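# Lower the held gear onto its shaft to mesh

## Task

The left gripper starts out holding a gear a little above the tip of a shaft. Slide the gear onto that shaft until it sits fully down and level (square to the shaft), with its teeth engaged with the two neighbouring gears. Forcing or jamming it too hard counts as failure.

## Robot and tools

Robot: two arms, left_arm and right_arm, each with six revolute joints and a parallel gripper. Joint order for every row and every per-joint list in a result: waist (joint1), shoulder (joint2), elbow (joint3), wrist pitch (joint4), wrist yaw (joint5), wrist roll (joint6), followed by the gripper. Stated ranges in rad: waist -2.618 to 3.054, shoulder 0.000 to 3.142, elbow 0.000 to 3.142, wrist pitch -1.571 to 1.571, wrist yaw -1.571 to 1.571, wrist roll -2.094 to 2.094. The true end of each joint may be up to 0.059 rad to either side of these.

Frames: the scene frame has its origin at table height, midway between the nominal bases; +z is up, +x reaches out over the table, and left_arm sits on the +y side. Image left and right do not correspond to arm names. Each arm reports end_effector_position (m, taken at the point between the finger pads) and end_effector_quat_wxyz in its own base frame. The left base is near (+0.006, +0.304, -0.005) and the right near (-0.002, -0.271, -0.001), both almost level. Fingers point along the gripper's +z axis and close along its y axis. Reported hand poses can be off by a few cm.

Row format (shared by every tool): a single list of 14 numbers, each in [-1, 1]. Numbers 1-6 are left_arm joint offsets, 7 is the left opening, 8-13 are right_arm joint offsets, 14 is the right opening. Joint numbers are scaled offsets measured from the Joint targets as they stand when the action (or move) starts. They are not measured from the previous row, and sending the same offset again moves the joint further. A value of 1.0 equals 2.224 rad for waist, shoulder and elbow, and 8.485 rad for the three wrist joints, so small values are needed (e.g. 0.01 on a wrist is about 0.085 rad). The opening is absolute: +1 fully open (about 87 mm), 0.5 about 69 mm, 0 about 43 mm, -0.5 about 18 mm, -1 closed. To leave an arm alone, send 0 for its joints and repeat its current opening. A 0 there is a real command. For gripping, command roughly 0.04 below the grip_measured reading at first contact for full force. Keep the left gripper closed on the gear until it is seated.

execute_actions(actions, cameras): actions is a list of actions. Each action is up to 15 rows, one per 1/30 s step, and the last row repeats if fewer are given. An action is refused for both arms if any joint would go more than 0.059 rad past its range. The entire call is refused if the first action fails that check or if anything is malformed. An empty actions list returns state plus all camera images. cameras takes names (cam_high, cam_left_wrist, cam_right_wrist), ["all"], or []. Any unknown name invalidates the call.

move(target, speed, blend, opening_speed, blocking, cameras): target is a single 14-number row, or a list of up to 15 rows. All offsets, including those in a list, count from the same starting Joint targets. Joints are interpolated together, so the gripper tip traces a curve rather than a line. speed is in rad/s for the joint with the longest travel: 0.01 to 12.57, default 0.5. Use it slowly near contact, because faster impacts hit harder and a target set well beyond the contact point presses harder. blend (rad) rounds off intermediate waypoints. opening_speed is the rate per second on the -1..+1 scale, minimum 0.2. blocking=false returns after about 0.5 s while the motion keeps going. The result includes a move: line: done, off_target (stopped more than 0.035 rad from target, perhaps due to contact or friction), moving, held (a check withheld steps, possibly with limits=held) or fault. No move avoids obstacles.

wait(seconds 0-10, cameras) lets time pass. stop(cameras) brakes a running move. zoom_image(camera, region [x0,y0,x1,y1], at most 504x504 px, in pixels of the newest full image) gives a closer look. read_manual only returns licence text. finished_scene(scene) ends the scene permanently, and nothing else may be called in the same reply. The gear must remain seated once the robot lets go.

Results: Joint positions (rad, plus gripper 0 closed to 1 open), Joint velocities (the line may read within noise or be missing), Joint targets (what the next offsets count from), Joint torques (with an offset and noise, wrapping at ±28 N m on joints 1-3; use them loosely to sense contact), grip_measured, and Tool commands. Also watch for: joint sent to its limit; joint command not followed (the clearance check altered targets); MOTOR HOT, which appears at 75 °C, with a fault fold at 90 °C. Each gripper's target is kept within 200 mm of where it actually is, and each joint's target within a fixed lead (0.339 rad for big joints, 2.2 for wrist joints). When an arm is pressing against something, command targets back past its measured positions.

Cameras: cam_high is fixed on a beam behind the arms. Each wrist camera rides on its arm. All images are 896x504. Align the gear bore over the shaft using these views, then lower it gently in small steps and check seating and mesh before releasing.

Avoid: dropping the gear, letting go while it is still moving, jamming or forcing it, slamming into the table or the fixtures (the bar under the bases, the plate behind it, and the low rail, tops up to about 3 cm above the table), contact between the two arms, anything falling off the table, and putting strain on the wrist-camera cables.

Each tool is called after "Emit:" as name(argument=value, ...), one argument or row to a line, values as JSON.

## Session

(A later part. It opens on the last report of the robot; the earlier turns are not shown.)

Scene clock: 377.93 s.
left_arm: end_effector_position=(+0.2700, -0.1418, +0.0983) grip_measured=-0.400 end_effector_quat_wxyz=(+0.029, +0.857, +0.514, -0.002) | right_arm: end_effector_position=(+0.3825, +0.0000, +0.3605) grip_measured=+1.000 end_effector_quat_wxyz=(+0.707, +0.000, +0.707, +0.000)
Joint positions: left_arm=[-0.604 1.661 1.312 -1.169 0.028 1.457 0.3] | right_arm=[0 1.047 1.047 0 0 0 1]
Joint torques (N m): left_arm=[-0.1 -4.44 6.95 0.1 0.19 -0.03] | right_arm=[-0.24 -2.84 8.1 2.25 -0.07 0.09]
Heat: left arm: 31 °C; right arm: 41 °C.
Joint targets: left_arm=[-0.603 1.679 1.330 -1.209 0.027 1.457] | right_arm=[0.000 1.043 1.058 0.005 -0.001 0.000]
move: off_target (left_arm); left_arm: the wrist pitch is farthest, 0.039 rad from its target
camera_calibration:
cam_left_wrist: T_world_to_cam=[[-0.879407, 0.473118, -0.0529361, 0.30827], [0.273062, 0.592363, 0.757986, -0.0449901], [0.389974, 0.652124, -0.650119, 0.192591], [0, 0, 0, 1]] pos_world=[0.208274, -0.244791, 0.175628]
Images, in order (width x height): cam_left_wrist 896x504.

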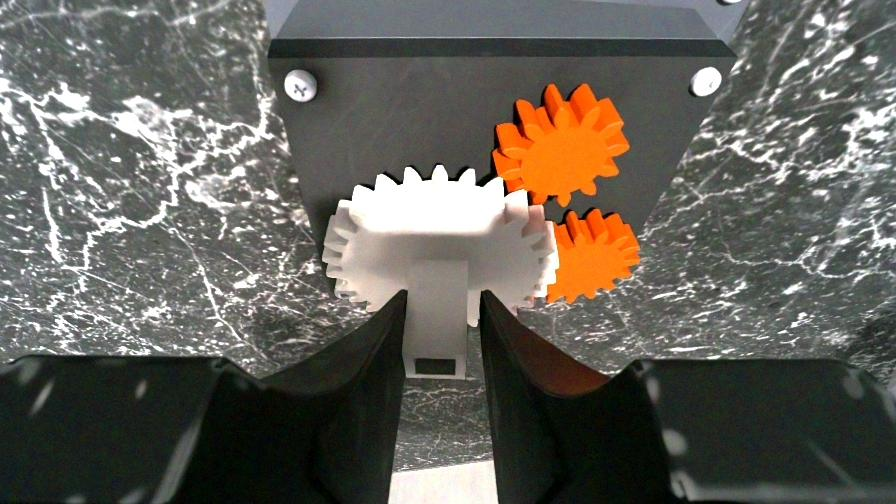

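Emit:
move(
  target=[
    [0,0.006,0.007,-0.0003,0,0,-0.4,0,0,0,0,0,0,1],
    [0,0.006,0.007,-0.0003,0,0,-0.56,0,0,0,0,0,0,1],
  ],
  speed=0.1,
  opening_speed=0.3,
)

Emit:
move(
  target=[0,0,-0.018,0.0042,0,0,-0.56,0,0,0,0,0,0,1],
  speed=0.1,
  cameras=["cam_left_wrist"],
)

Emit:
zoom_image(
  camera="cam_left_wrist",
  region=[320, 120, 680, 370],
)

Scene clock: 386.10 s.
left_arm: end_effector_position=(+0.2716, -0.1429, +0.0990) grip_measured=-0.511 end_effector_quat_wxyz=(+0.026, +0.857, +0.514, -0.003) | right_arm: end_effector_position=(+0.3825, +0.0000, +0.3605) grip_measured=+1.000 end_effector_quat_wxyz=(+0.707, +0.000, +0.707, +0.000)
Joint positions: left_arm=[-0.604 1.675 1.329 -1.181 0.028 1.457 0.245] | right_arm=[0 1.047 1.047 0 0 0 1]
Joint torques (N m): left_arm=[-0.03 -4.51 6.78 0.17 0.22 -0.02] | right_arm=[-0.24 -2.84 8.1 2.25 -0.07 0.09]
Heat: left arm: 32 °C; right arm: 41 °C.
Joint targets: left_arm=[-0.603 1.693 1.345 -1.211 0.027 1.457] | right_arm=[0.000 1.043 1.058 0.005 -0.001 0.000]
move: done

Scene clock: 386.80 s.
left_arm: end_effector_position=(+0.2717, -0.1428, +0.0985) grip_measured=-0.511 end_effector_quat_wxyz=(+0.026, +0.857, +0.514, -0.003) | right_arm: end_effector_position=(+0.3825, +0.0000, +0.3605) grip_measured=+1.000 end_effector_quat_wxyz=(+0.707, +0.000, +0.707, +0.000)
Joint positions: left_arm=[-0.604 1.675 1.327 -1.178 0.027 1.457 0.245] | right_arm=[0 1.047 1.047 0 0 0 1]
Joint torques (N m): left_arm=[-0.03 -4.59 3.71 0.47 0.21 -0.01] | right_arm=[-0.24 -2.84 8.1 2.25 -0.07 0.09]
Heat: left arm: 32 °C; right arm: 41 °C.
Joint targets: left_arm=[-0.603 1.693 1.305 -1.175 0.028 1.457] | right_arm=[0.000 1.043 1.058 0.005 -0.001 0.000]
move: done
camera_calibration:
cam_left_wrist: T_world_to_cam=[[-0.879622, 0.473388, -0.0465787, 0.309749], [0.276826, 0.589081, 0.759177, -0.0465512], [0.386824, 0.654895, -0.649215, 0.193871], [0, 0, 0, 1]] pos_world=[0.210355, -0.246174, 0.175632]
Images, in order (width x height): cam_left_wrist 896x504.

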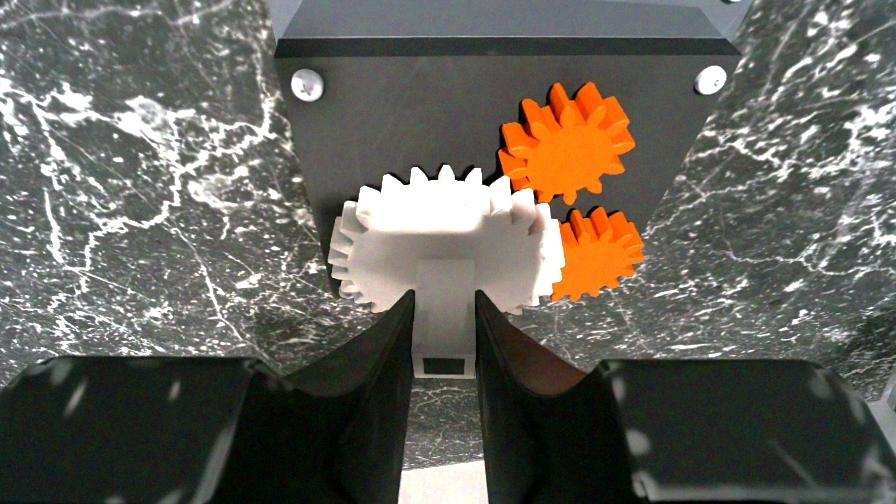

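Scaled by 1.400 from the camera's 896x504 image, which has a finer 1280x720 frame.

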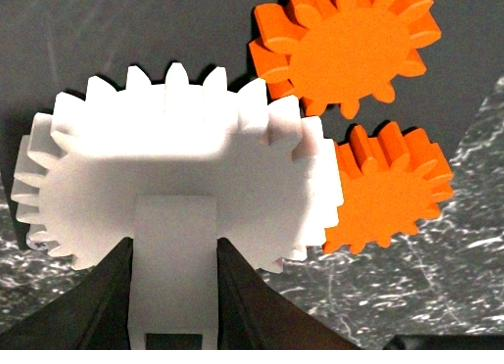

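Emit:
move(
  target=[0,0,-0.012,0.003,0,0,-0.56,0,0,0,0,0,0,1],
  speed=0.1,
)

Emit:
move(
  target=[0,0,-0.006,0.0015,0,0,-0.58,0,0,0,0,0,0,1],
  speed=0.1,
)

Scene clock: 390.73 s.
left_arm: end_effector_position=(+0.2718, -0.1424, +0.0973) grip_measured=-0.511 end_effector_quat_wxyz=(+0.026, +0.857, +0.514, -0.002) | right_arm: end_effector_position=(+0.3825, +0.0000, +0.3605) grip_measured=+1.000 end_effector_quat_wxyz=(+0.707, +0.000, +0.707, +0.000)
Joint positions: left_arm=[-0.604 1.675 1.322 -1.173 0.025 1.457 0.245] | right_arm=[0 1.047 1.047 0 0 0 1]
Joint torques (N m): left_arm=[-0.09 -4.49 1.99 0.69 0.23 -0.03] | right_arm=[-0.24 -2.84 8.1 2.25 -0.07 0.09]
Heat: left arm: 32 °C; right arm: 41 °C.
Joint targets: left_arm=[-0.603 1.693 1.278 -1.150 0.027 1.457] | right_arm=[0.000 1.043 1.058 0.005 -0.001 0.000]
move: off_target (left_arm); left_arm: the elbow is farthest, 0.044 rad from its target

Scene clock: 391.43 s.
left_arm: end_effector_position=(+0.2718, -0.1423, +0.0970) grip_measured=-0.510 end_effector_quat_wxyz=(+0.029, +0.857, +0.514, +0.000) | right_arm: end_effector_position=(+0.3825, +0.0000, +0.3605) grip_measured=+1.000 end_effector_quat_wxyz=(+0.707, +0.000, +0.707, +0.000)
Joint positions: left_arm=[-0.604 1.668 1.313 -1.164 0.024 1.457 0.245] | right_arm=[0 1.047 1.047 0 0 0 1]
Joint torques (N m): left_arm=[-0.09 -3.89 1.63 0.75 0.27 -0.02] | right_arm=[-0.24 -2.84 8.1 2.25 -0.07 0.09]
Heat: left arm: 32 °C; right arm: 41 °C.
Joint targets: left_arm=[-0.603 1.693 1.265 -1.137 0.027 1.457] | right_arm=[0.000 1.043 1.058 0.005 -0.001 0.000]
move: off_target (left_arm); left_arm: the elbow is farthest, 0.048 rad from its target

Emit:
move(
  target=[0,-0.006,-0.007,0.0003,0,0.012,-0.7,0,0,0,0,0,0,1],
  speed=0.1,
)

Emit:
move(
  target=[0,0.013,0.0145,-0.0006,0,-0.024,-0.7,0,0,0,0,0,0,1],
  speed=0.1,
  cameras=["cam_left_wrist","cam_high"],
)

Emit:
zoom_image(
  camera="cam_left_wrist",
  region=[320, 120, 680, 370],
)

Emit:
zoom_image(
  camera="cam_high",
  region=[460, 210, 560, 310],
)

Scene clock: 400.87 s.
left_arm: end_effector_position=(+0.2727, -0.1418, +0.0949) grip_measured=-0.511 end_effector_quat_wxyz=(+0.029, +0.876, +0.482, +0.003) | right_arm: end_effector_position=(+0.3825, +0.0000, +0.3605) grip_measured=+1.000 end_effector_quat_wxyz=(+0.707, +0.000, +0.707, +0.000)
Joint positions: left_arm=[-0.604 1.657 1.292 -1.151 0.02 1.531 0.245] | right_arm=[0 1.047 1.047 0 0 0 1]
Joint torques (N m): left_arm=[-0.09 -4.12 2.06 0.64 0.28 0.31] | right_arm=[-0.24 -2.84 8.1 2.25 -0.07 0.09]
Heat: left arm: 31 °C; right arm: 41 °C.
Joint targets: left_arm=[-0.603 1.679 1.250 -1.135 0.028 1.560] | right_arm=[0.000 1.043 1.058 0.005 -0.001 0.000]
move: off_target (left_arm); left_arm: the elbow is farthest, 0.042 rad from its target

Scene clock: 403.33 s.
left_arm: end_effector_position=(+0.2721, -0.1413, +0.0951) grip_measured=-0.511 end_effector_quat_wxyz=(+0.035, +0.839, +0.544, +0.006) | right_arm: end_effector_position=(+0.3825, +0.0000, +0.3605) grip_measured=+1.000 end_effector_quat_wxyz=(+0.707, +0.000, +0.707, +0.000)
Joint positions: left_arm=[-0.604 1.663 1.299 -1.137 0.016 1.387 0.245] | right_arm=[0 1.047 1.047 0 0 0 1]
Joint torques (N m): left_arm=[-0.1 -2.35 4.16 0.48 0.34 -0.36] | right_arm=[-0.24 -2.84 8.1 2.25 -0.07 0.09]
Heat: left arm: 31 °C; right arm: 41 °C.
Joint targets: left_arm=[-0.603 1.708 1.282 -1.140 0.027 1.356] | right_arm=[0.000 1.043 1.058 0.005 -0.001 0.000]
move: off_target (left_arm); left_arm: the shoulder is farthest, 0.045 rad from its target
camera_calibration:
cam_left_wrist: T_world_to_cam=[[-0.909727, 0.409296, -0.0698107, 0.310573], [0.21695, 0.611932, 0.760573, -0.0256415], [0.354019, 0.676768, -0.645488, 0.202085], [0, 0, 0, 1]] pos_world=[0.216557, -0.24819, 0.171627]
Images, in order (width x height): cam_high 896x504, cam_left_wrist 896x504.

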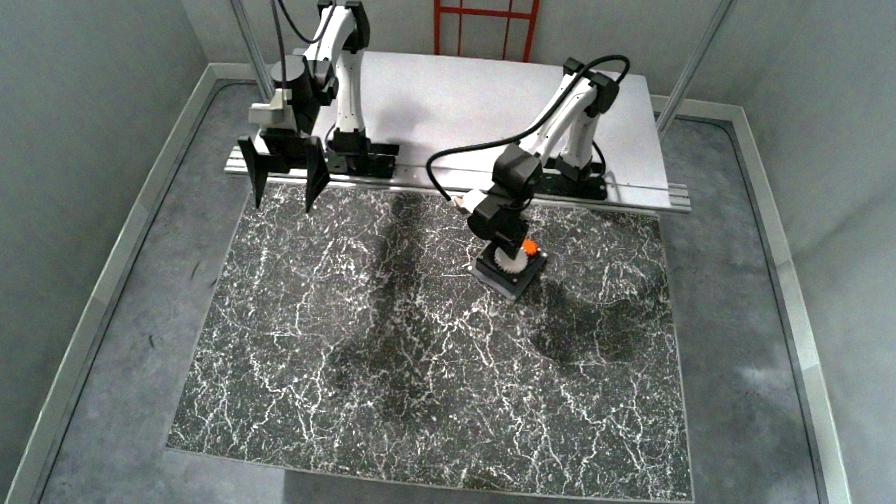

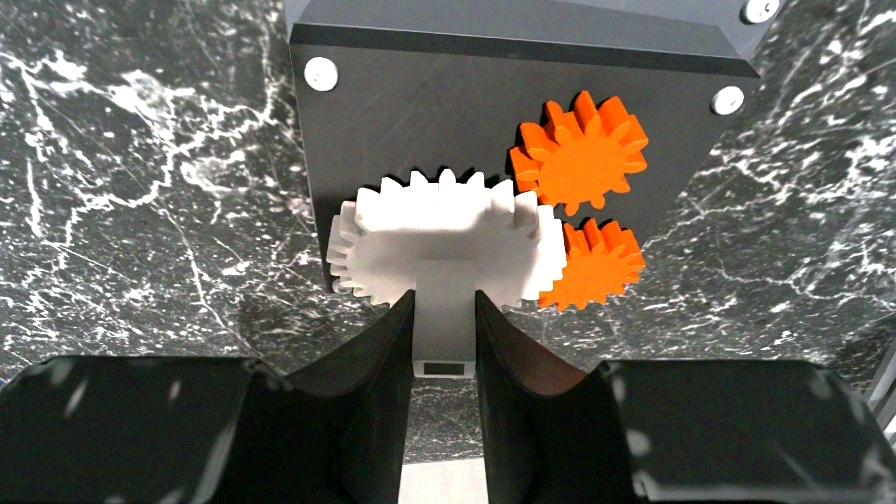

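Scaled by 1.400 from the camera's 896x504 image, which has a finer 1280x720 frame.

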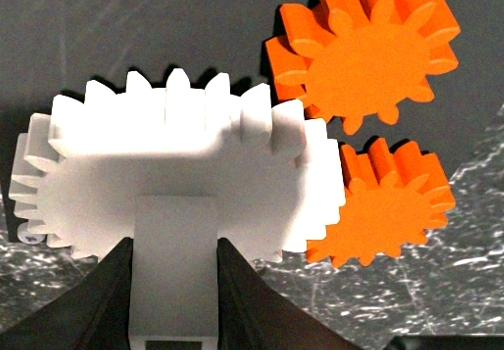

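Scaled by 5.040 from the camera's 896x504 image, which has a finer 1280x720 frame.

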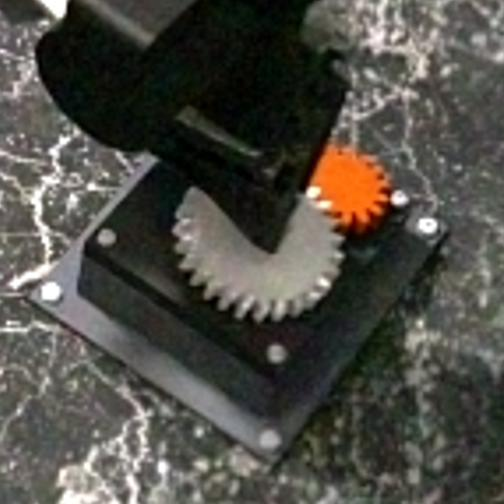

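Emit:
move(
  target=[0,-0.012,-0.03,0.0045,0,0.014,-0.75,0,0,0,0,0,0,1],
  speed=0.15,
)

Emit:
move(
  target=[0,0.007,-0.002,0.0025,0,-0.012,-0.75,0,0,0,0,0,0,1],
  speed=0.15,
)

Emit:
move(
  target=[0,-0.007,-0.016,0.003,0,0.012,-0.75,0,0,0,0,0,0,1],
  speed=0.15,
  cameras=["cam_left_wrist"],
)

Emit:
zoom_image(
  camera="cam_left_wrist",
  region=[320, 120, 680, 370],
)

Scene clock: 410.33 s.
left_arm: end_effector_position=(+0.2722, -0.1409, +0.0941) grip_measured=-0.511 end_effector_quat_wxyz=(+0.040, +0.855, +0.517, +0.009) | right_arm: end_effector_position=(+0.3825, +0.0000, +0.3605) grip_measured=+1.000 end_effector_quat_wxyz=(+0.707, +0.000, +0.707, +0.000)
Joint positions: left_arm=[-0.604 1.642 1.271 -1.119 0.016 1.449 0.245] | right_arm=[0 1.047 1.047 0 0 0 1]
Joint torques (N m): left_arm=[0.05 -2.61 0.95 0.7 0.35 0.24] | right_arm=[-0.24 -2.84 8.1 2.25 -0.07 0.09]
Heat: left arm: 31 °C; right arm: 41 °C.
Joint targets: left_arm=[-0.603 1.682 1.215 -1.102 0.027 1.474] | right_arm=[0.000 1.043 1.058 0.005 -0.001 0.000]
move: off_target (left_arm); left_arm: the elbow is farthest, 0.055 rad from its target

Scene clock: 411.50 s.
left_arm: end_effector_position=(+0.2720, -0.1408, +0.0939) grip_measured=-0.510 end_effector_quat_wxyz=(+0.043, +0.843, +0.536, +0.010) | right_arm: end_effector_position=(+0.3825, +0.0000, +0.3605) grip_measured=+1.000 end_effector_quat_wxyz=(+0.707, +0.000, +0.707, +0.000)
Joint positions: left_arm=[-0.604 1.642 1.27 -1.111 0.015 1.404 0.245] | right_arm=[0 1.047 1.047 0 0 0 1]
Joint torques (N m): left_arm=[-0.03 -1.5 0.76 0.82 0.35 -0.36] | right_arm=[-0.24 -2.84 8.1 2.25 -0.06 0.1]
Heat: left arm: 31 °C; right arm: 41 °C.
Joint targets: left_arm=[-0.603 1.697 1.211 -1.081 0.028 1.373] | right_arm=[0.000 1.043 1.058 0.005 -0.001 0.000]
move: off_target (left_arm); left_arm: the elbow is farthest, 0.059 rad from its target

Scene clock: 412.60 s.
left_arm: end_effector_position=(+0.2721, -0.1408, +0.0933) grip_measured=-0.508 end_effector_quat_wxyz=(+0.051, +0.853, +0.519, +0.015) | right_arm: end_effector_position=(+0.3825, +0.0000, +0.3605) grip_measured=+1.000 end_effector_quat_wxyz=(+0.707, +0.000, +0.707, +0.000)
Joint positions: left_arm=[-0.605 1.62 1.242 -1.087 0.014 1.444 0.246] | right_arm=[0 1.047 1.047 0 0 0 1]
Joint torques (N m): left_arm=[-0.01 -0.69 0.23 0.91 0.37 0.31] | right_arm=[-0.24 -2.84 8.1 2.25 -0.06 0.09]
Heat: left arm: 31 °C; right arm: 41 °C.
Joint targets: left_arm=[-0.603 1.681 1.175 -1.055 0.028 1.475] | right_arm=[0.000 1.043 1.058 0.005 -0.001 0.000]
move: off_target (left_arm); left_arm: the elbow is farthest, 0.066 rad from its target
camera_calibration:
cam_left_wrist: T_world_to_cam=[[-0.881428, 0.459868, -0.107732, 0.313247], [0.226175, 0.611194, 0.758477, -0.0269503], [0.414644, 0.644176, -0.642734, 0.17928], [0, 0, 0, 1]] pos_world=[0.207863, -0.243069, 0.169417]
Images, in order (width x height): cam_left_wrist 896x504.

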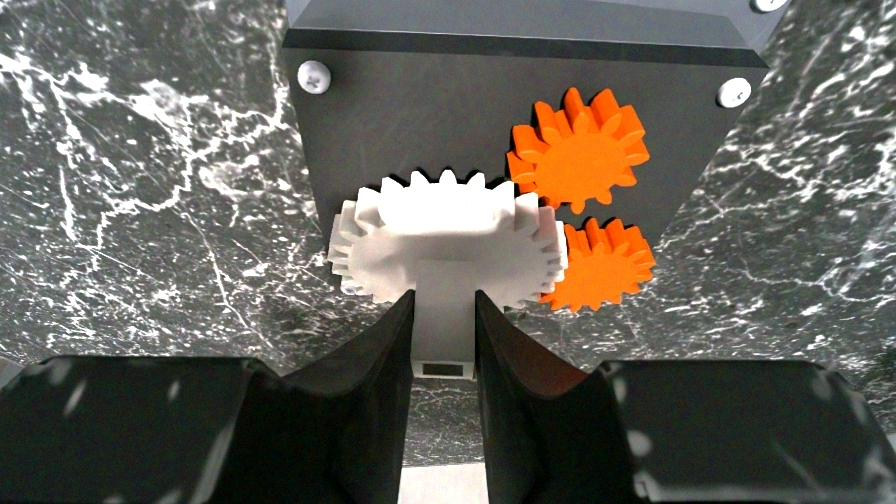

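Scaled by 1.400 from the camera's 896x504 image, which has a finer 1280x720 frame.

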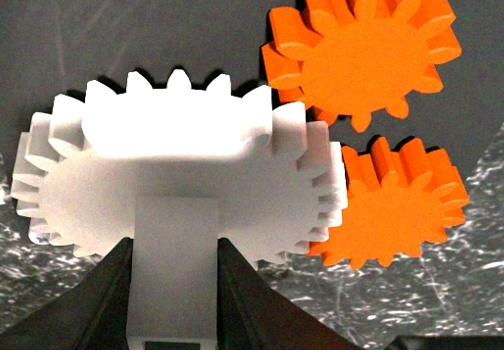

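Emit:
move(
  target=[
    [0,0,0.056,-0.0094,0,-0.002,-0.75,0,0,0,0,0,0,1],
    [0,0,0.056,-0.0094,0,-0.002,-0.3,0,0,0,0,0,0,1],
  ],
  speed=0.15,
  opening_speed=1,
  cameras=["cam_left_wrist","cam_high"],
)

Emit:
zoom_image(
  camera="cam_left_wrist",
  region=[320, 140, 680, 390],
)

Emit:
zoom_image(
  camera="cam_high",
  region=[460, 210, 560, 310],
)

Scene clock: 425.90 s.
left_arm: end_effector_position=(+0.2724, -0.1418, +0.0914) grip_measured=-0.300 end_effector_quat_wxyz=(+0.031, +0.854, +0.519, +0.004) | right_arm: end_effector_position=(+0.3825, +0.0000, +0.3605) grip_measured=+1.000 end_effector_quat_wxyz=(+0.707, +0.000, +0.707, +0.000)
Joint positions: left_arm=[-0.605 1.666 1.288 -1.132 0.018 1.444 0.35] | right_arm=[0 1.047 1.047 0 0 0 1]
Joint torques (N m): left_arm=[-0.05 -4.7 6.31 0.49 0.32 0.12] | right_arm=[-0.24 -2.84 8.1 2.25 -0.07 0.09]
Heat: left arm: 31 °C; right arm: 42 °C.
Joint targets: left_arm=[-0.603 1.682 1.300 -1.135 0.027 1.458] | right_arm=[0.000 1.043 1.058 0.005 -0.001 0.000]
move: done
camera_calibration:
cam_left_wrist: T_world_to_cam=[[-0.884668, 0.462084, -0.0619755, 0.310723], [0.256697, 0.593735, 0.762617, -0.0361789], [0.38919, 0.658754, -0.643874, 0.187746], [0, 0, 0, 1]] pos_world=[0.211105, -0.245778, 0.167733]
Images, in order (width x height): cam_high 896x504, cam_left_wrist 896x504.

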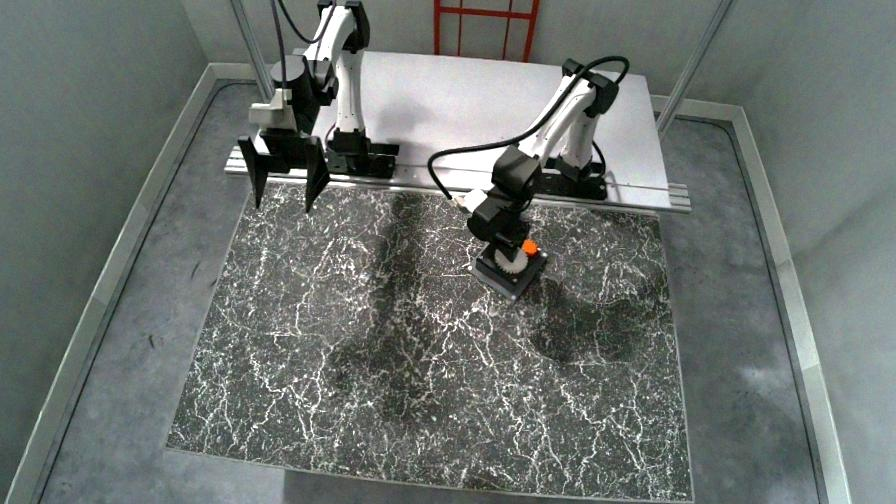

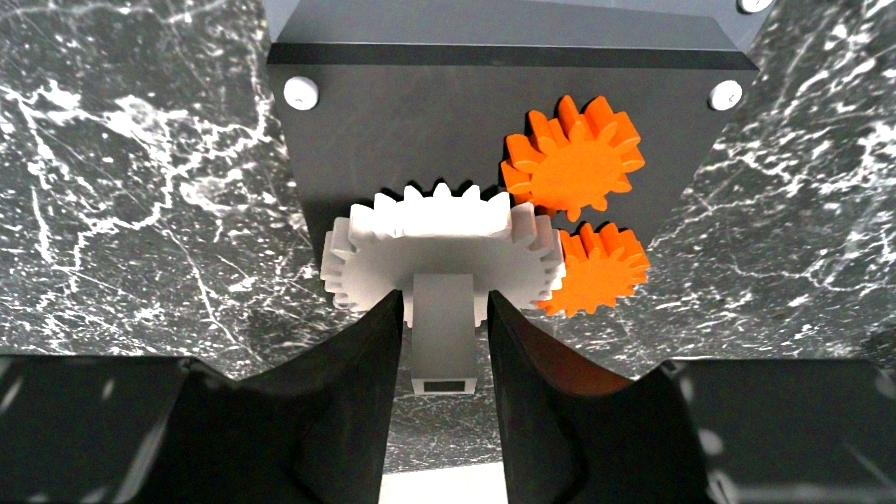

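Scaled by 1.400 from the camera's 896x504 image, which has a finer 1280x720 frame.

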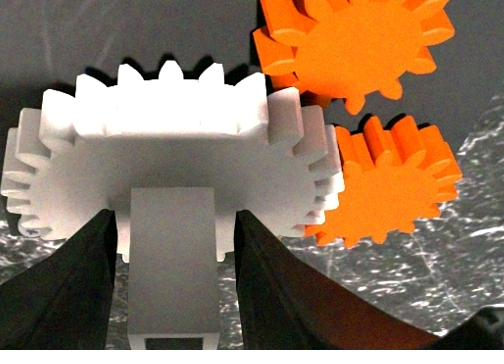

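Scaled by 5.040 from the camera's 896x504 image, which has a finer 1280x720 frame.

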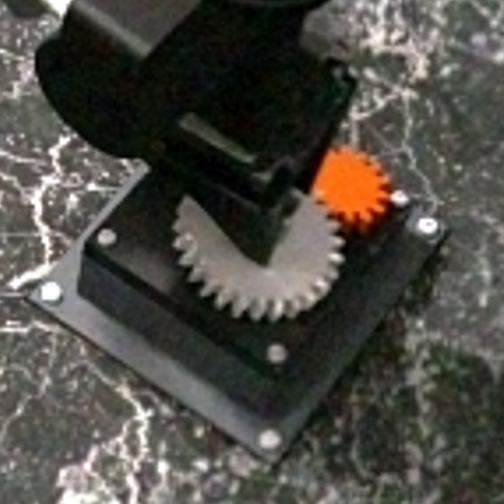

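Emit:
move(
  target=[
    [0,0.001,0.010,-0.0026,0,0,-0.3,0,0,0,0,0,0,1],
    [0,0.001,0.010,-0.0026,0,0,-0.6,0,0,0,0,0,0,1],
    [0,0.001,-0.008,0.002,0,0,-0.6,0,0,0,0,0,0,1],
  ],
  speed=0.15,
  opening_speed=0.8,
)

Emit:
move(
  target=[0,-0.0144,-0.0172,0.0007,0,0.0236,-0.7,0,0,0,0,0,0,1],
  speed=0.15,
)

Emit:
move(
  target=[0,0.0288,0.0344,-0.0014,0,-0.0472,-0.7,0,0,0,0,0,0,1],
  speed=0.2,
  cameras=["cam_left_wrist","cam_high"],
)

Emit:
zoom_image(
  camera="cam_left_wrist",
  region=[320, 140, 680, 390],
)

Scene clock: 439.73 s.
left_arm: end_effector_position=(+0.2728, -0.1427, +0.0941) grip_measured=-0.511 end_effector_quat_wxyz=(+0.032, +0.854, +0.519, +0.003) | right_arm: end_effector_position=(+0.3825, +0.0000, +0.3605) grip_measured=+1.000 end_effector_quat_wxyz=(+0.707, +0.000, +0.707, +0.000)
Joint positions: left_arm=[-0.605 1.666 1.299 -1.142 0.021 1.444 0.244] | right_arm=[0 1.047 1.047 0 0 0 1]
Joint torques (N m): left_arm=[0.03 -4.46 4.04 0.73 0.31 0.12] | right_arm=[-0.24 -2.84 8.1 2.25 -0.07 0.09]
Heat: left arm: 32 °C; right arm: 42 °C.
Joint targets: left_arm=[-0.603 1.684 1.282 -1.118 0.027 1.458] | right_arm=[0.000 1.043 1.058 0.005 -0.001 0.000]
move: done

Scene clock: 441.53 s.
left_arm: end_effector_position=(+0.2728, -0.1428, +0.0933) grip_measured=-0.511 end_effector_quat_wxyz=(+0.029, +0.896, +0.444, +0.003) | right_arm: end_effector_position=(+0.3825, +0.0000, +0.3605) grip_measured=+1.000 end_effector_quat_wxyz=(+0.707, +0.000, +0.707, +0.000)
Joint positions: left_arm=[-0.605 1.647 1.273 -1.143 0.023 1.617 0.244] | right_arm=[0 1.047 1.047 0 0 0 1]
Joint torques (N m): left_arm=[-0.01 -5.39 3.04 0.78 0.28 0.4] | right_arm=[-0.24 -2.84 8.1 2.25 -0.07 0.09]
Heat: left arm: 32 °C; right arm: 42 °C.
Joint targets: left_arm=[-0.603 1.652 1.244 -1.112 0.028 1.658] | right_arm=[0.000 1.043 1.058 0.005 -0.001 0.000]
move: off_target (left_arm); left_arm: the wrist roll is farthest, 0.041 rad from its target

Scene clock: 444.03 s.
left_arm: end_effector_position=(+0.2723, -0.1431, +0.0912) grip_measured=-0.511 end_effector_quat_wxyz=(+0.032, +0.808, +0.588, +0.003) | right_arm: end_effector_position=(+0.3825, +0.0000, +0.3605) grip_measured=+1.000 end_effector_quat_wxyz=(+0.707, +0.000, +0.707, +0.000)
Joint positions: left_arm=[-0.605 1.692 1.316 -1.133 0.017 1.278 0.244] | right_arm=[0 1.047 1.047 0 0 0 1]
Joint torques (N m): left_arm=[0.02 -4.23 5.74 0.58 0.35 -0.22] | right_arm=[-0.24 -2.84 8.1 2.25 -0.07 0.09]
Heat: left arm: 32 °C; right arm: 42 °C.
Joint targets: left_arm=[-0.603 1.716 1.320 -1.124 0.027 1.257] | right_arm=[0.000 1.043 1.058 0.005 -0.001 0.000]
move: done
camera_calibration:
cam_left_wrist: T_world_to_cam=[[-0.949152, 0.309051, -0.0599834, 0.306688], [0.158446, 0.633594, 0.757267, -0.00219971], [0.272039, 0.709258, -0.650345, 0.228128], [0, 0, 0, 1]] pos_world=[0.229382, -0.25519, 0.168424]
Images, in order (width x height): cam_high 896x504, cam_left_wrist 896x504.

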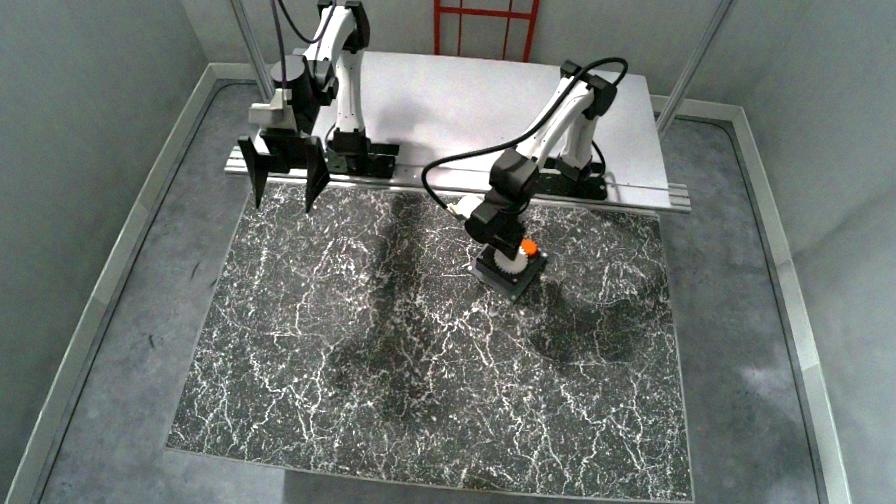

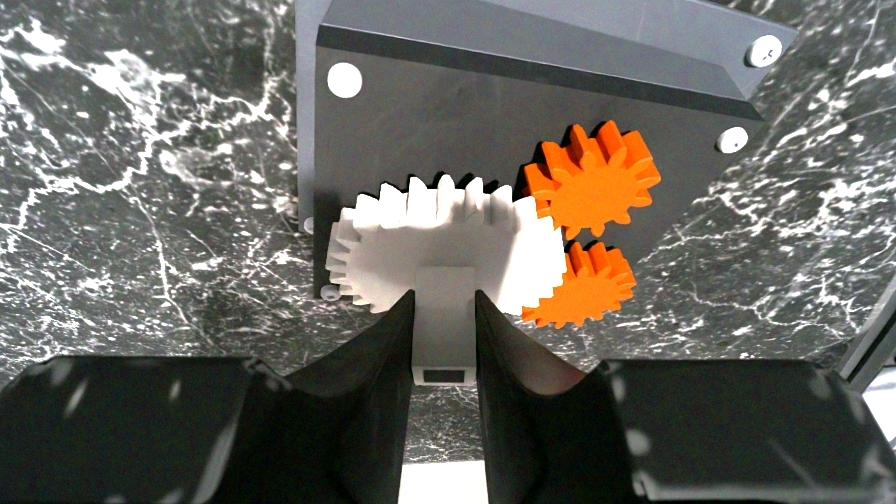

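Scaled by 1.400 from the camera's 896x504 image, which has a finer 1280x720 frame.

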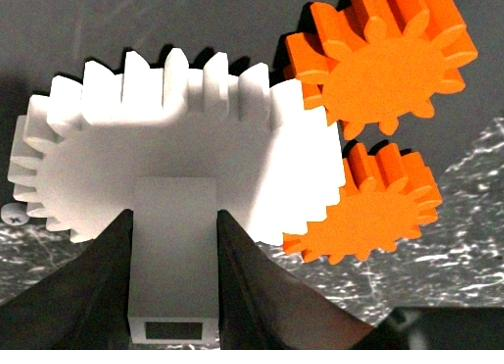

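Emit:
move(
  target=[0,-0.0250,-0.044,0.0035,0,0.036,-0.7,0,0,0,0,0,0,1],
  speed=0.25,
)

Emit:
move(
  target=[0,0.0202,0.014,0.0027,0,-0.028,-0.7,0,0,0,0,0,0,1],
  speed=0.25,
)

Emit:
move(
  target=[0,-0.0190,-0.026,0.0015,0,0.026,-0.7,0,0,0,0,0,0,1],
  speed=0.25,
  cameras=["cam_left_wrist"],
)

Emit:
zoom_image(
  camera="cam_left_wrist",
  region=[320, 140, 680, 390],
)

Scene clock: 453.00 s.
left_arm: end_effector_position=(+0.2724, -0.1436, +0.0882) grip_measured=-0.511 end_effector_quat_wxyz=(+0.037, +0.875, +0.483, +0.004) | right_arm: end_effector_position=(+0.3825, +0.0000, +0.3605) grip_measured=+1.000 end_effector_quat_wxyz=(+0.707, +0.000, +0.707, +0.000)
Joint positions: left_arm=[-0.606 1.649 1.256 -1.108 0.026 1.527 0.244] | right_arm=[0 1.047 1.047 0 0 0 1]
Joint torques (N m): left_arm=[0.14 -4.89 2.74 0.64 0.22 0.34] | right_arm=[-0.24 -2.84 8.1 2.25 -0.07 0.09]
Heat: left arm: 32 °C; right arm: 42 °C.
Joint targets: left_arm=[-0.603 1.660 1.222 -1.094 0.027 1.563] | right_arm=[0.000 1.043 1.058 0.005 -0.001 0.000]
move: done

Scene clock: 454.63 s.
left_arm: end_effector_position=(+0.2721, -0.1437, +0.0880) grip_measured=-0.511 end_effector_quat_wxyz=(+0.046, +0.826, +0.563, +0.006) | right_arm: end_effector_position=(+0.3825, +0.0000, +0.3605) grip_measured=+1.000 end_effector_quat_wxyz=(+0.707, +0.000, +0.707, +0.000)
Joint positions: left_arm=[-0.606 1.659 1.267 -1.089 0.022 1.339 0.244] | right_arm=[0 1.047 1.047 0 0 0 1]
Joint torques (N m): left_arm=[0.06 -2.35 4.41 0.74 0.27 -0.14] | right_arm=[-0.24 -2.82 8.1 2.25 -0.07 0.1]
Heat: left arm: 32 °C; right arm: 42 °C.
Joint targets: left_arm=[-0.603 1.705 1.254 -1.071 0.027 1.325] | right_arm=[0.000 1.043 1.058 0.005 -0.001 0.000]
move: off_target (left_arm); left_arm: the shoulder is farthest, 0.046 rad from its target

Scene clock: 456.13 s.
left_arm: end_effector_position=(+0.2724, -0.1436, +0.0876) grip_measured=-0.511 end_effector_quat_wxyz=(+0.044, +0.872, +0.488, +0.008) | right_arm: end_effector_position=(+0.3825, +0.0000, +0.3605) grip_measured=+1.000 end_effector_quat_wxyz=(+0.707, +0.000, +0.707, +0.000)
Joint positions: left_arm=[-0.607 1.636 1.238 -1.086 0.024 1.513 0.244] | right_arm=[0 1.047 1.047 0 0 0 1]
Joint torques (N m): left_arm=[0.23 -3.51 2.11 0.8 0.26 0.33] | right_arm=[-0.25 -2.84 8.1 2.25 -0.07 0.09]
Heat: left arm: 32 °C; right arm: 42 °C.
Joint targets: left_arm=[-0.603 1.663 1.196 -1.058 0.028 1.546] | right_arm=[0.000 1.043 1.058 0.005 -0.001 0.000]
move: off_target (left_arm); left_arm: the elbow is farthest, 0.041 rad from its target
camera_calibration:
cam_left_wrist: T_world_to_cam=[[-0.847815, 0.522492, -0.090619, 0.312417], [0.280949, 0.587497, 0.75889, -0.039404], [0.449753, 0.617939, -0.644883, 0.164225], [0, 0, 0, 1]] pos_world=[0.202082, -0.241566, 0.16412]
Images, in order (width x height): cam_left_wrist 896x504.

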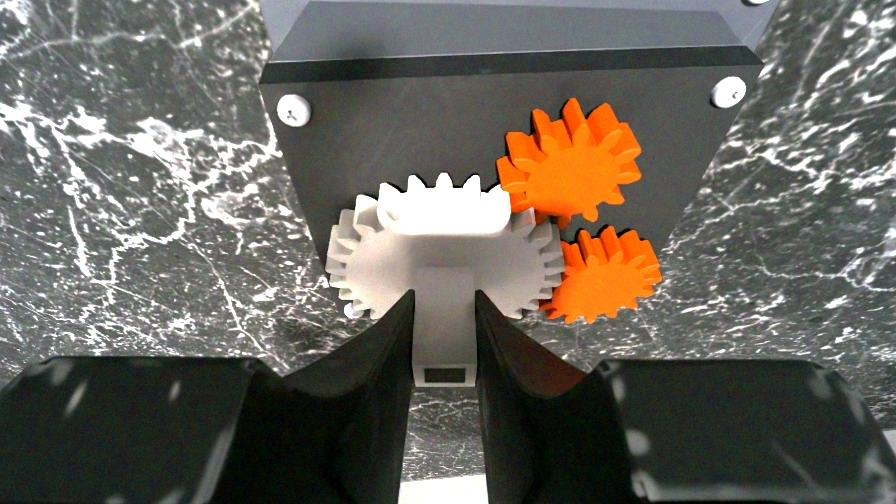

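Scaled by 1.400 from the camera's 896x504 image, which has a finer 1280x720 frame.

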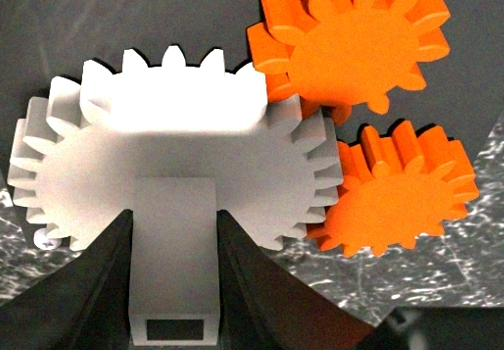

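Emit:
move(
  target=[0,0.019,0.006,-0.0006,0,-0.014,-0.7,0,0,0,0,0,0,1],
  speed=0.25,
)

Emit:
move(
  target=[0,0.007,-0.003,0.0012,0,-0.014,-0.7,0,0,0,0,0,0,1],
  speed=0.25,
)

Emit:
move(
  target=[0,-0.0165,-0.03,0.0024,0,0.024,-0.7,0,0,0,0,0,0,1],
  speed=0.25,
  cameras=["cam_left_wrist","cam_high"],
)

Emit:
zoom_image(
  camera="cam_left_wrist",
  region=[320, 140, 680, 390],
)

Emit:
zoom_image(
  camera="cam_high",
  region=[460, 210, 560, 310],
)

Scene clock: 466.00 s.
left_arm: end_effector_position=(+0.2718, -0.1433, +0.0872) grip_measured=-0.511 end_effector_quat_wxyz=(+0.046, +0.853, +0.519, +0.008) | right_arm: end_effector_position=(+0.3825, +0.0000, +0.3605) grip_measured=+1.000 end_effector_quat_wxyz=(+0.707, +0.000, +0.707, +0.000)
Joint positions: left_arm=[-0.607 1.642 1.244 -1.082 0.023 1.44 0.244] | right_arm=[0 1.047 1.047 0 0 0 1]
Joint torques (N m): left_arm=[0.27 -0.8 2.71 0.74 0.27 -0.15] | right_arm=[-0.24 -2.84 8.1 2.25 -0.07 0.09]
Heat: left arm: 32 °C; right arm: 42 °C.
Joint targets: left_arm=[-0.603 1.705 1.209 -1.064 0.028 1.427] | right_arm=[0.000 1.043 1.058 0.005 -0.001 0.000]
move: off_target (left_arm); left_arm: the shoulder is farthest, 0.063 rad from its target

Scene clock: 467.10 s.
left_arm: end_effector_position=(+0.2715, -0.1430, +0.0865) grip_measured=-0.511 end_effector_quat_wxyz=(+0.050, +0.821, +0.569, +0.010) | right_arm: end_effector_position=(+0.3825, +0.0000, +0.3605) grip_measured=+1.000 end_effector_quat_wxyz=(+0.707, +0.000, +0.707, +0.000)
Joint positions: left_arm=[-0.607 1.649 1.249 -1.07 0.017 1.322 0.244] | right_arm=[0 1.047 1.047 0 0 0 1]
Joint torques (N m): left_arm=[0.23 -0.14 1.85 0.73 0.32 -0.18] | right_arm=[-0.25 -2.82 8.1 2.25 -0.07 0.09]
Heat: left arm: 32 °C; right arm: 42 °C.
Joint targets: left_arm=[-0.603 1.721 1.202 -1.053 0.027 1.308] | right_arm=[0.000 1.043 1.058 0.005 -0.001 0.000]
move: off_target (left_arm); left_arm: the shoulder is farthest, 0.072 rad from its target

Scene clock: 468.53 s.
left_arm: end_effector_position=(+0.2710, -0.1427, +0.0837) grip_measured=-0.511 end_effector_quat_wxyz=(+0.052, +0.864, +0.501, +0.016) | right_arm: end_effector_position=(+0.3825, +0.0000, +0.3605) grip_measured=+1.000 end_effector_quat_wxyz=(+0.707, +0.000, +0.707, +0.000)
Joint positions: left_arm=[-0.612 1.618 1.201 -1.047 0.015 1.479 0.244] | right_arm=[0 1.047 1.047 0 0 0 1]
Joint torques (N m): left_arm=[0.7 -0.32 0.28 0.72 0.35 0.32] | right_arm=[-0.24 -2.84 8.09 2.25 -0.07 0.09]
Heat: left arm: 31 °C; right arm: 42 °C.
Joint targets: left_arm=[-0.603 1.684 1.136 -1.033 0.027 1.512] | right_arm=[0.000 1.043 1.058 0.005 -0.001 0.000]
move: off_target (left_arm); left_arm: the shoulder is farthest, 0.066 rad from its target
camera_calibration:
cam_left_wrist: T_world_to_cam=[[-0.861238, 0.49616, -0.109975, 0.311926], [0.249004, 0.600627, 0.759766, -0.0261068], [0.443019, 0.626955, -0.640829, 0.1646], [0, 0, 0, 1]] pos_world=[0.202222, -0.242281, 0.15962]
Images, in order (width x height): cam_high 896x504, cam_left_wrist 896x504.

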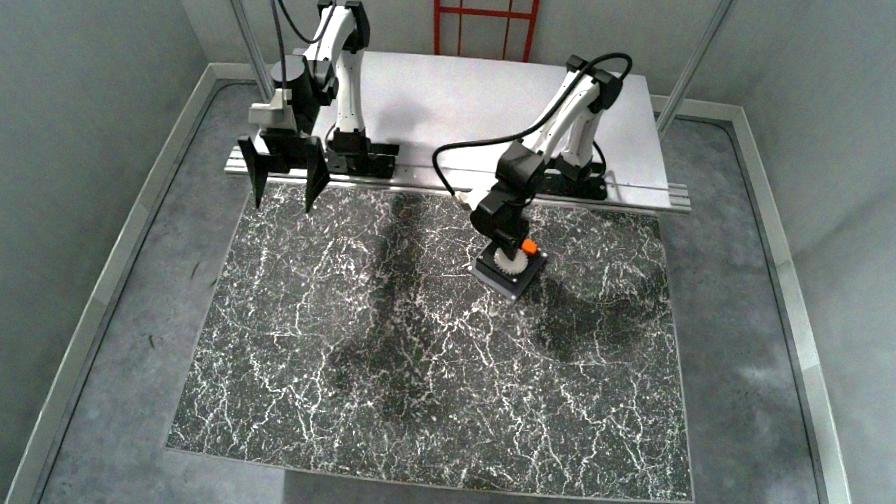

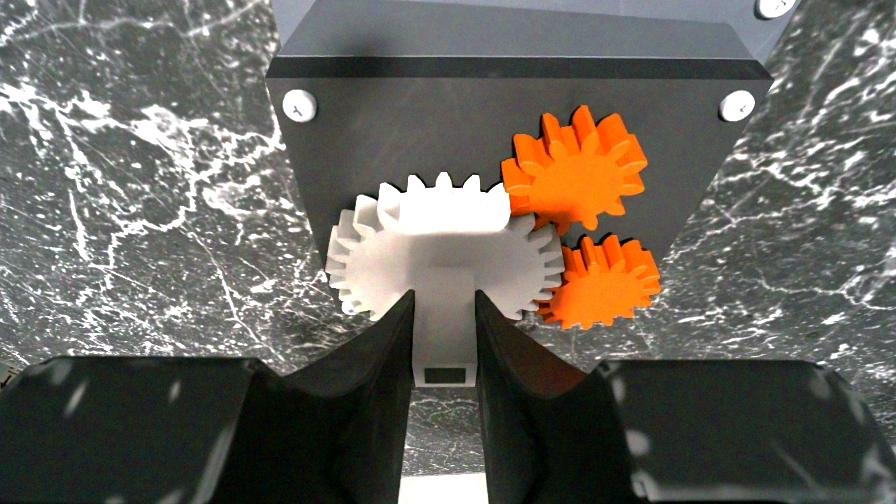

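Scaled by 1.400 from the camera's 896x504 image, which has a finer 1280x720 frame.

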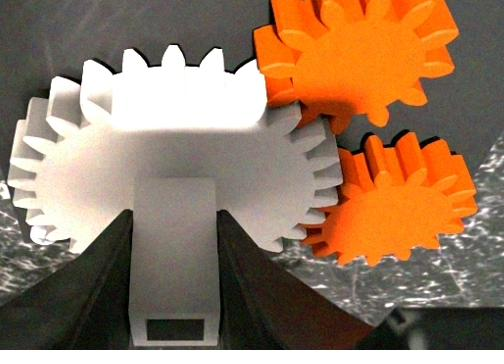

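Scaled by 5.040 from the camera's 896x504 image, which has a finer 1280x720 frame.

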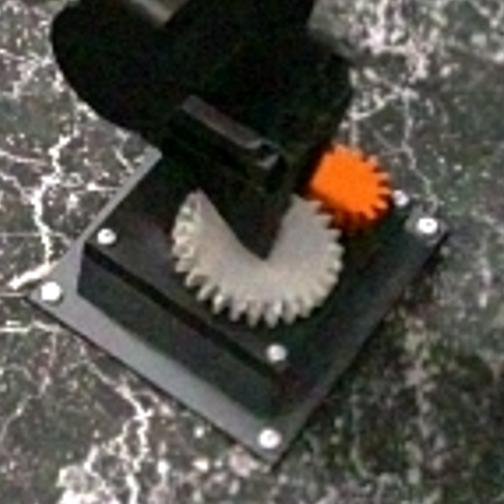

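Emit:
move(
  target=[0,0.012,0.018,-0.004,0,-0.02,-0.7,0,0,0,0,0,0,1],
  speed=0.25,
)

Emit:
move(
  target=[0,-0.012,-0.018,0.001,0,0.02,-0.7,0,0,0,0,0,0,1],
  speed=0.25,
)

Emit:
move(
  target=[
    [0,0,0.035,-0.007,0,-0.004,-0.7,0,0,0,0,0,0,1],
    [0,0,0.035,-0.007,0,-0.004,-0.3,0,0,0,0,0,0,1],
  ],
  speed=0.2,
  opening_speed=1,
  cameras=["cam_left_wrist","cam_high"],
)

Emit:
zoom_image(
  camera="cam_left_wrist",
  region=[320, 140, 680, 390],
)

Scene clock: 475.70 s.
left_arm: end_effector_position=(+0.2709, -0.1430, +0.0861) grip_measured=-0.511 end_effector_quat_wxyz=(+0.053, +0.832, +0.552, +0.014) | right_arm: end_effector_position=(+0.3825, +0.0000, +0.3605) grip_measured=+1.000 end_effector_quat_wxyz=(+0.707, +0.000, +0.707, +0.000)
Joint positions: left_arm=[-0.612 1.634 1.228 -1.057 0.013 1.359 0.244] | right_arm=[0 1.047 1.047 0 0 0 1]
Joint torques (N m): left_arm=[0.72 0.4 1.29 0.49 0.39 -0.19] | right_arm=[-0.24 -2.84 8.1 2.25 -0.07 0.09]
Heat: left arm: 31 °C; right arm: 42 °C.
Joint targets: left_arm=[-0.603 1.711 1.176 -1.067 0.027 1.342] | right_arm=[0.000 1.043 1.058 0.005 -0.001 0.000]
move: off_target (left_arm); left_arm: the shoulder is farthest, 0.077 rad from its target

Scene clock: 477.00 s.
left_arm: end_effector_position=(+0.2707, -0.1424, +0.0837) grip_measured=-0.511 end_effector_quat_wxyz=(+0.050, +0.865, +0.499, +0.015) | right_arm: end_effector_position=(+0.3825, +0.0000, +0.3605) grip_measured=+1.000 end_effector_quat_wxyz=(+0.707, +0.000, +0.707, +0.000)
Joint positions: left_arm=[-0.612 1.619 1.202 -1.05 0.015 1.482 0.244] | right_arm=[0 1.047 1.047 0 0 0 1]
Joint torques (N m): left_arm=[0.65 -0.44 0.28 0.52 0.39 0.28] | right_arm=[-0.24 -2.84 8.1 2.25 -0.06 0.09]
Heat: left arm: 31 °C; right arm: 42 °C.
Joint targets: left_arm=[-0.603 1.684 1.136 -1.059 0.028 1.512] | right_arm=[0.000 1.043 1.058 0.005 -0.001 0.000]
move: off_target (left_arm); left_arm: the elbow is farthest, 0.067 rad from its target

Scene clock: 478.40 s.
left_arm: end_effector_position=(+0.2683, -0.1405, +0.0833) grip_measured=-0.300 end_effector_quat_wxyz=(+0.031, +0.865, +0.500, +0.007) | right_arm: end_effector_position=(+0.3825, +0.0000, +0.3605) grip_measured=+1.000 end_effector_quat_wxyz=(+0.707, +0.000, +0.707, +0.000)
Joint positions: left_arm=[-0.612 1.648 1.234 -1.095 0.013 1.481 0.35] | right_arm=[0 1.047 1.047 0 0 0 1]
Joint torques (N m): left_arm=[0.72 -2.78 3.69 0.28 0.37 -0.06] | right_arm=[-0.24 -2.84 8.1 2.24 -0.07 0.09]
Heat: left arm: 31 °C; right arm: 42 °C.
Joint targets: left_arm=[-0.603 1.684 1.213 -1.118 0.027 1.478] | right_arm=[0.000 1.043 1.058 0.005 -0.001 0.000]
move: off_target (left_arm); target 2's new numbers were sent with left_arm's shoulder 0.050 rad from that target; left_arm: the shoulder is farthest, 0.036 rad from its target
camera_calibration:
cam_left_wrist: T_world_to_cam=[[-0.863145, 0.500785, -0.0647775, 0.305883], [0.278159, 0.578606, 0.766709, -0.0379118], [0.421437, 0.643762, -0.638719, 0.171998], [0, 0, 0, 1]] pos_world=[0.202081, -0.241971, 0.15874]
Images, in order (width x height): cam_high 896x504, cam_left_wrist 896x504.

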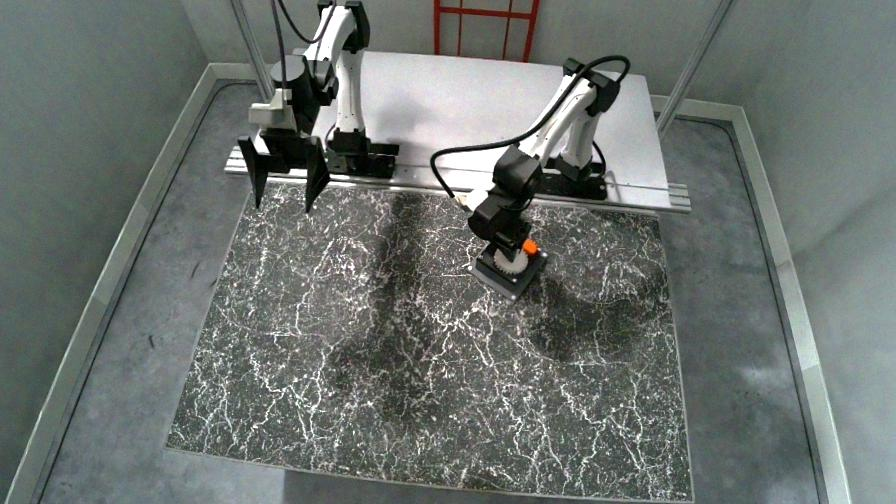

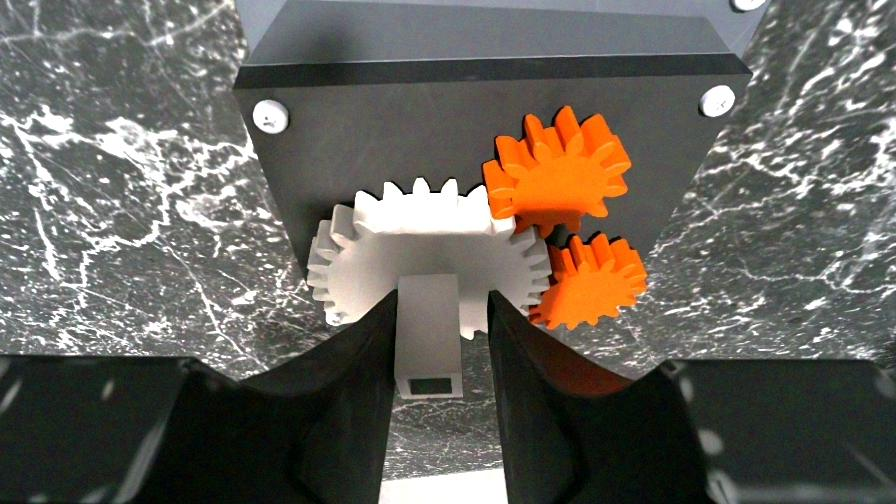

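Scaled by 1.400 from the camera's 896x504 image, which has a finer 1280x720 frame.

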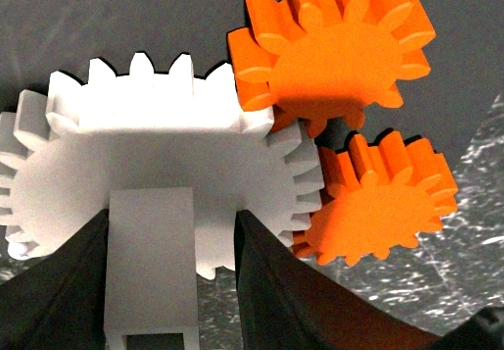

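Emit:
move(
  target=[
    [0.002,0.004,0.010,-0.001,0,0,-0.1,0,0,0,0,0,0,1],
    [0.002,-0.002,0.05,-0.0115,0,0,-0.1,0,0,0,0,0,0,1],
    [0.002,-0.006,0.16,-0.042,0,0,0,0,0,0,0,0,0,1],
  ],
  speed=0.3,
  opening_speed=1,
  cameras=["cam_left_wrist","cam_high"],
)

Emit:
zoom_image(
  camera="cam_left_wrist",
  region=[300, 100, 700, 400],
)

Emit:
zoom_image(
  camera="cam_high",
  region=[460, 210, 560, 310],
)

Scene clock: 489.33 s.
left_arm: end_effector_position=(+0.2608, -0.1364, +0.1567) grip_measured=+0.000 end_effector_quat_wxyz=(+0.004, +0.866, +0.501, -0.009) | right_arm: end_effector_position=(+0.3825, +0.0000, +0.3605) grip_measured=+1.000 end_effector_quat_wxyz=(+0.707, +0.000, +0.707, +0.000)
Joint positions: left_arm=[-0.612 1.668 1.549 -1.454 0.019 1.481 0.5] | right_arm=[0 1.047 1.047 0 0 0 1]
Joint torques (N m): left_arm=[1.07 -5.52 6.86 0.15 0.31 -0.06] | right_arm=[-0.24 -2.84 8.1 2.25 -0.07 0.09]
Heat: left arm: 31 °C; right arm: 42 °C.
Joint targets: left_arm=[-0.598 1.671 1.569 -1.474 0.028 1.478] | right_arm=[0.000 1.043 1.058 0.005 -0.001 0.000]
move: done
camera_calibration:
cam_left_wrist: T_world_to_cam=[[-0.86508, 0.50163, -0.00197653, 0.292923], [0.319877, 0.554667, 0.768129, -0.108891], [0.386413, 0.663861, -0.640292, 0.231535], [0, 0, 0, 1]] pos_world=[0.198766, -0.240248, 0.232471]
Images, in order (width x height): cam_high 896x504, cam_left_wrist 896x504.

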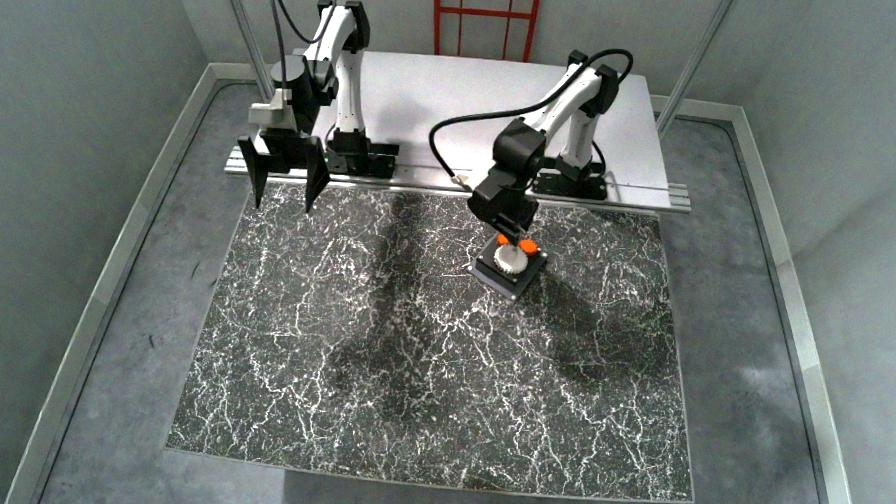

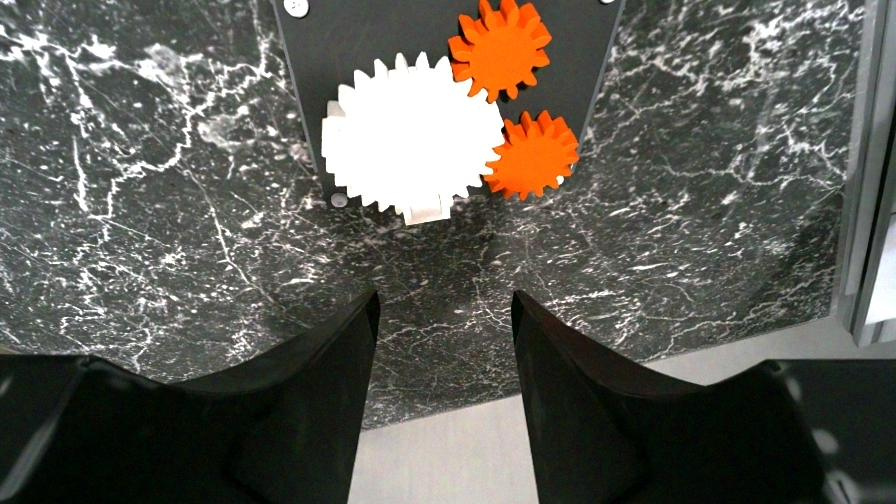

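Scaled by 1.260 from the camera's 896x504 image, which has a finer 1280x720 frame.

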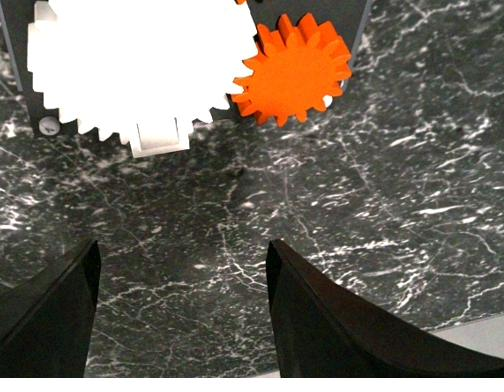

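Scaled by 5.040 from the camera's 896x504 image, which has a finer 1280x720 frame.

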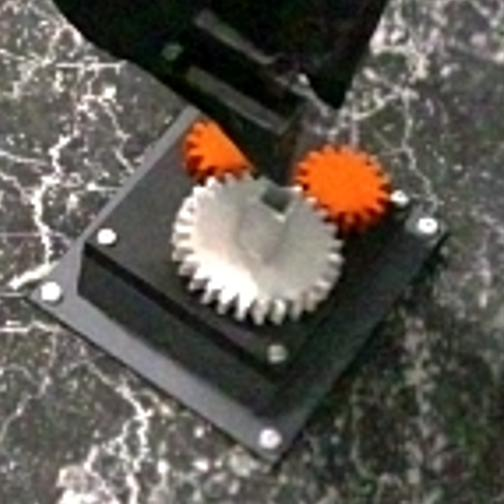

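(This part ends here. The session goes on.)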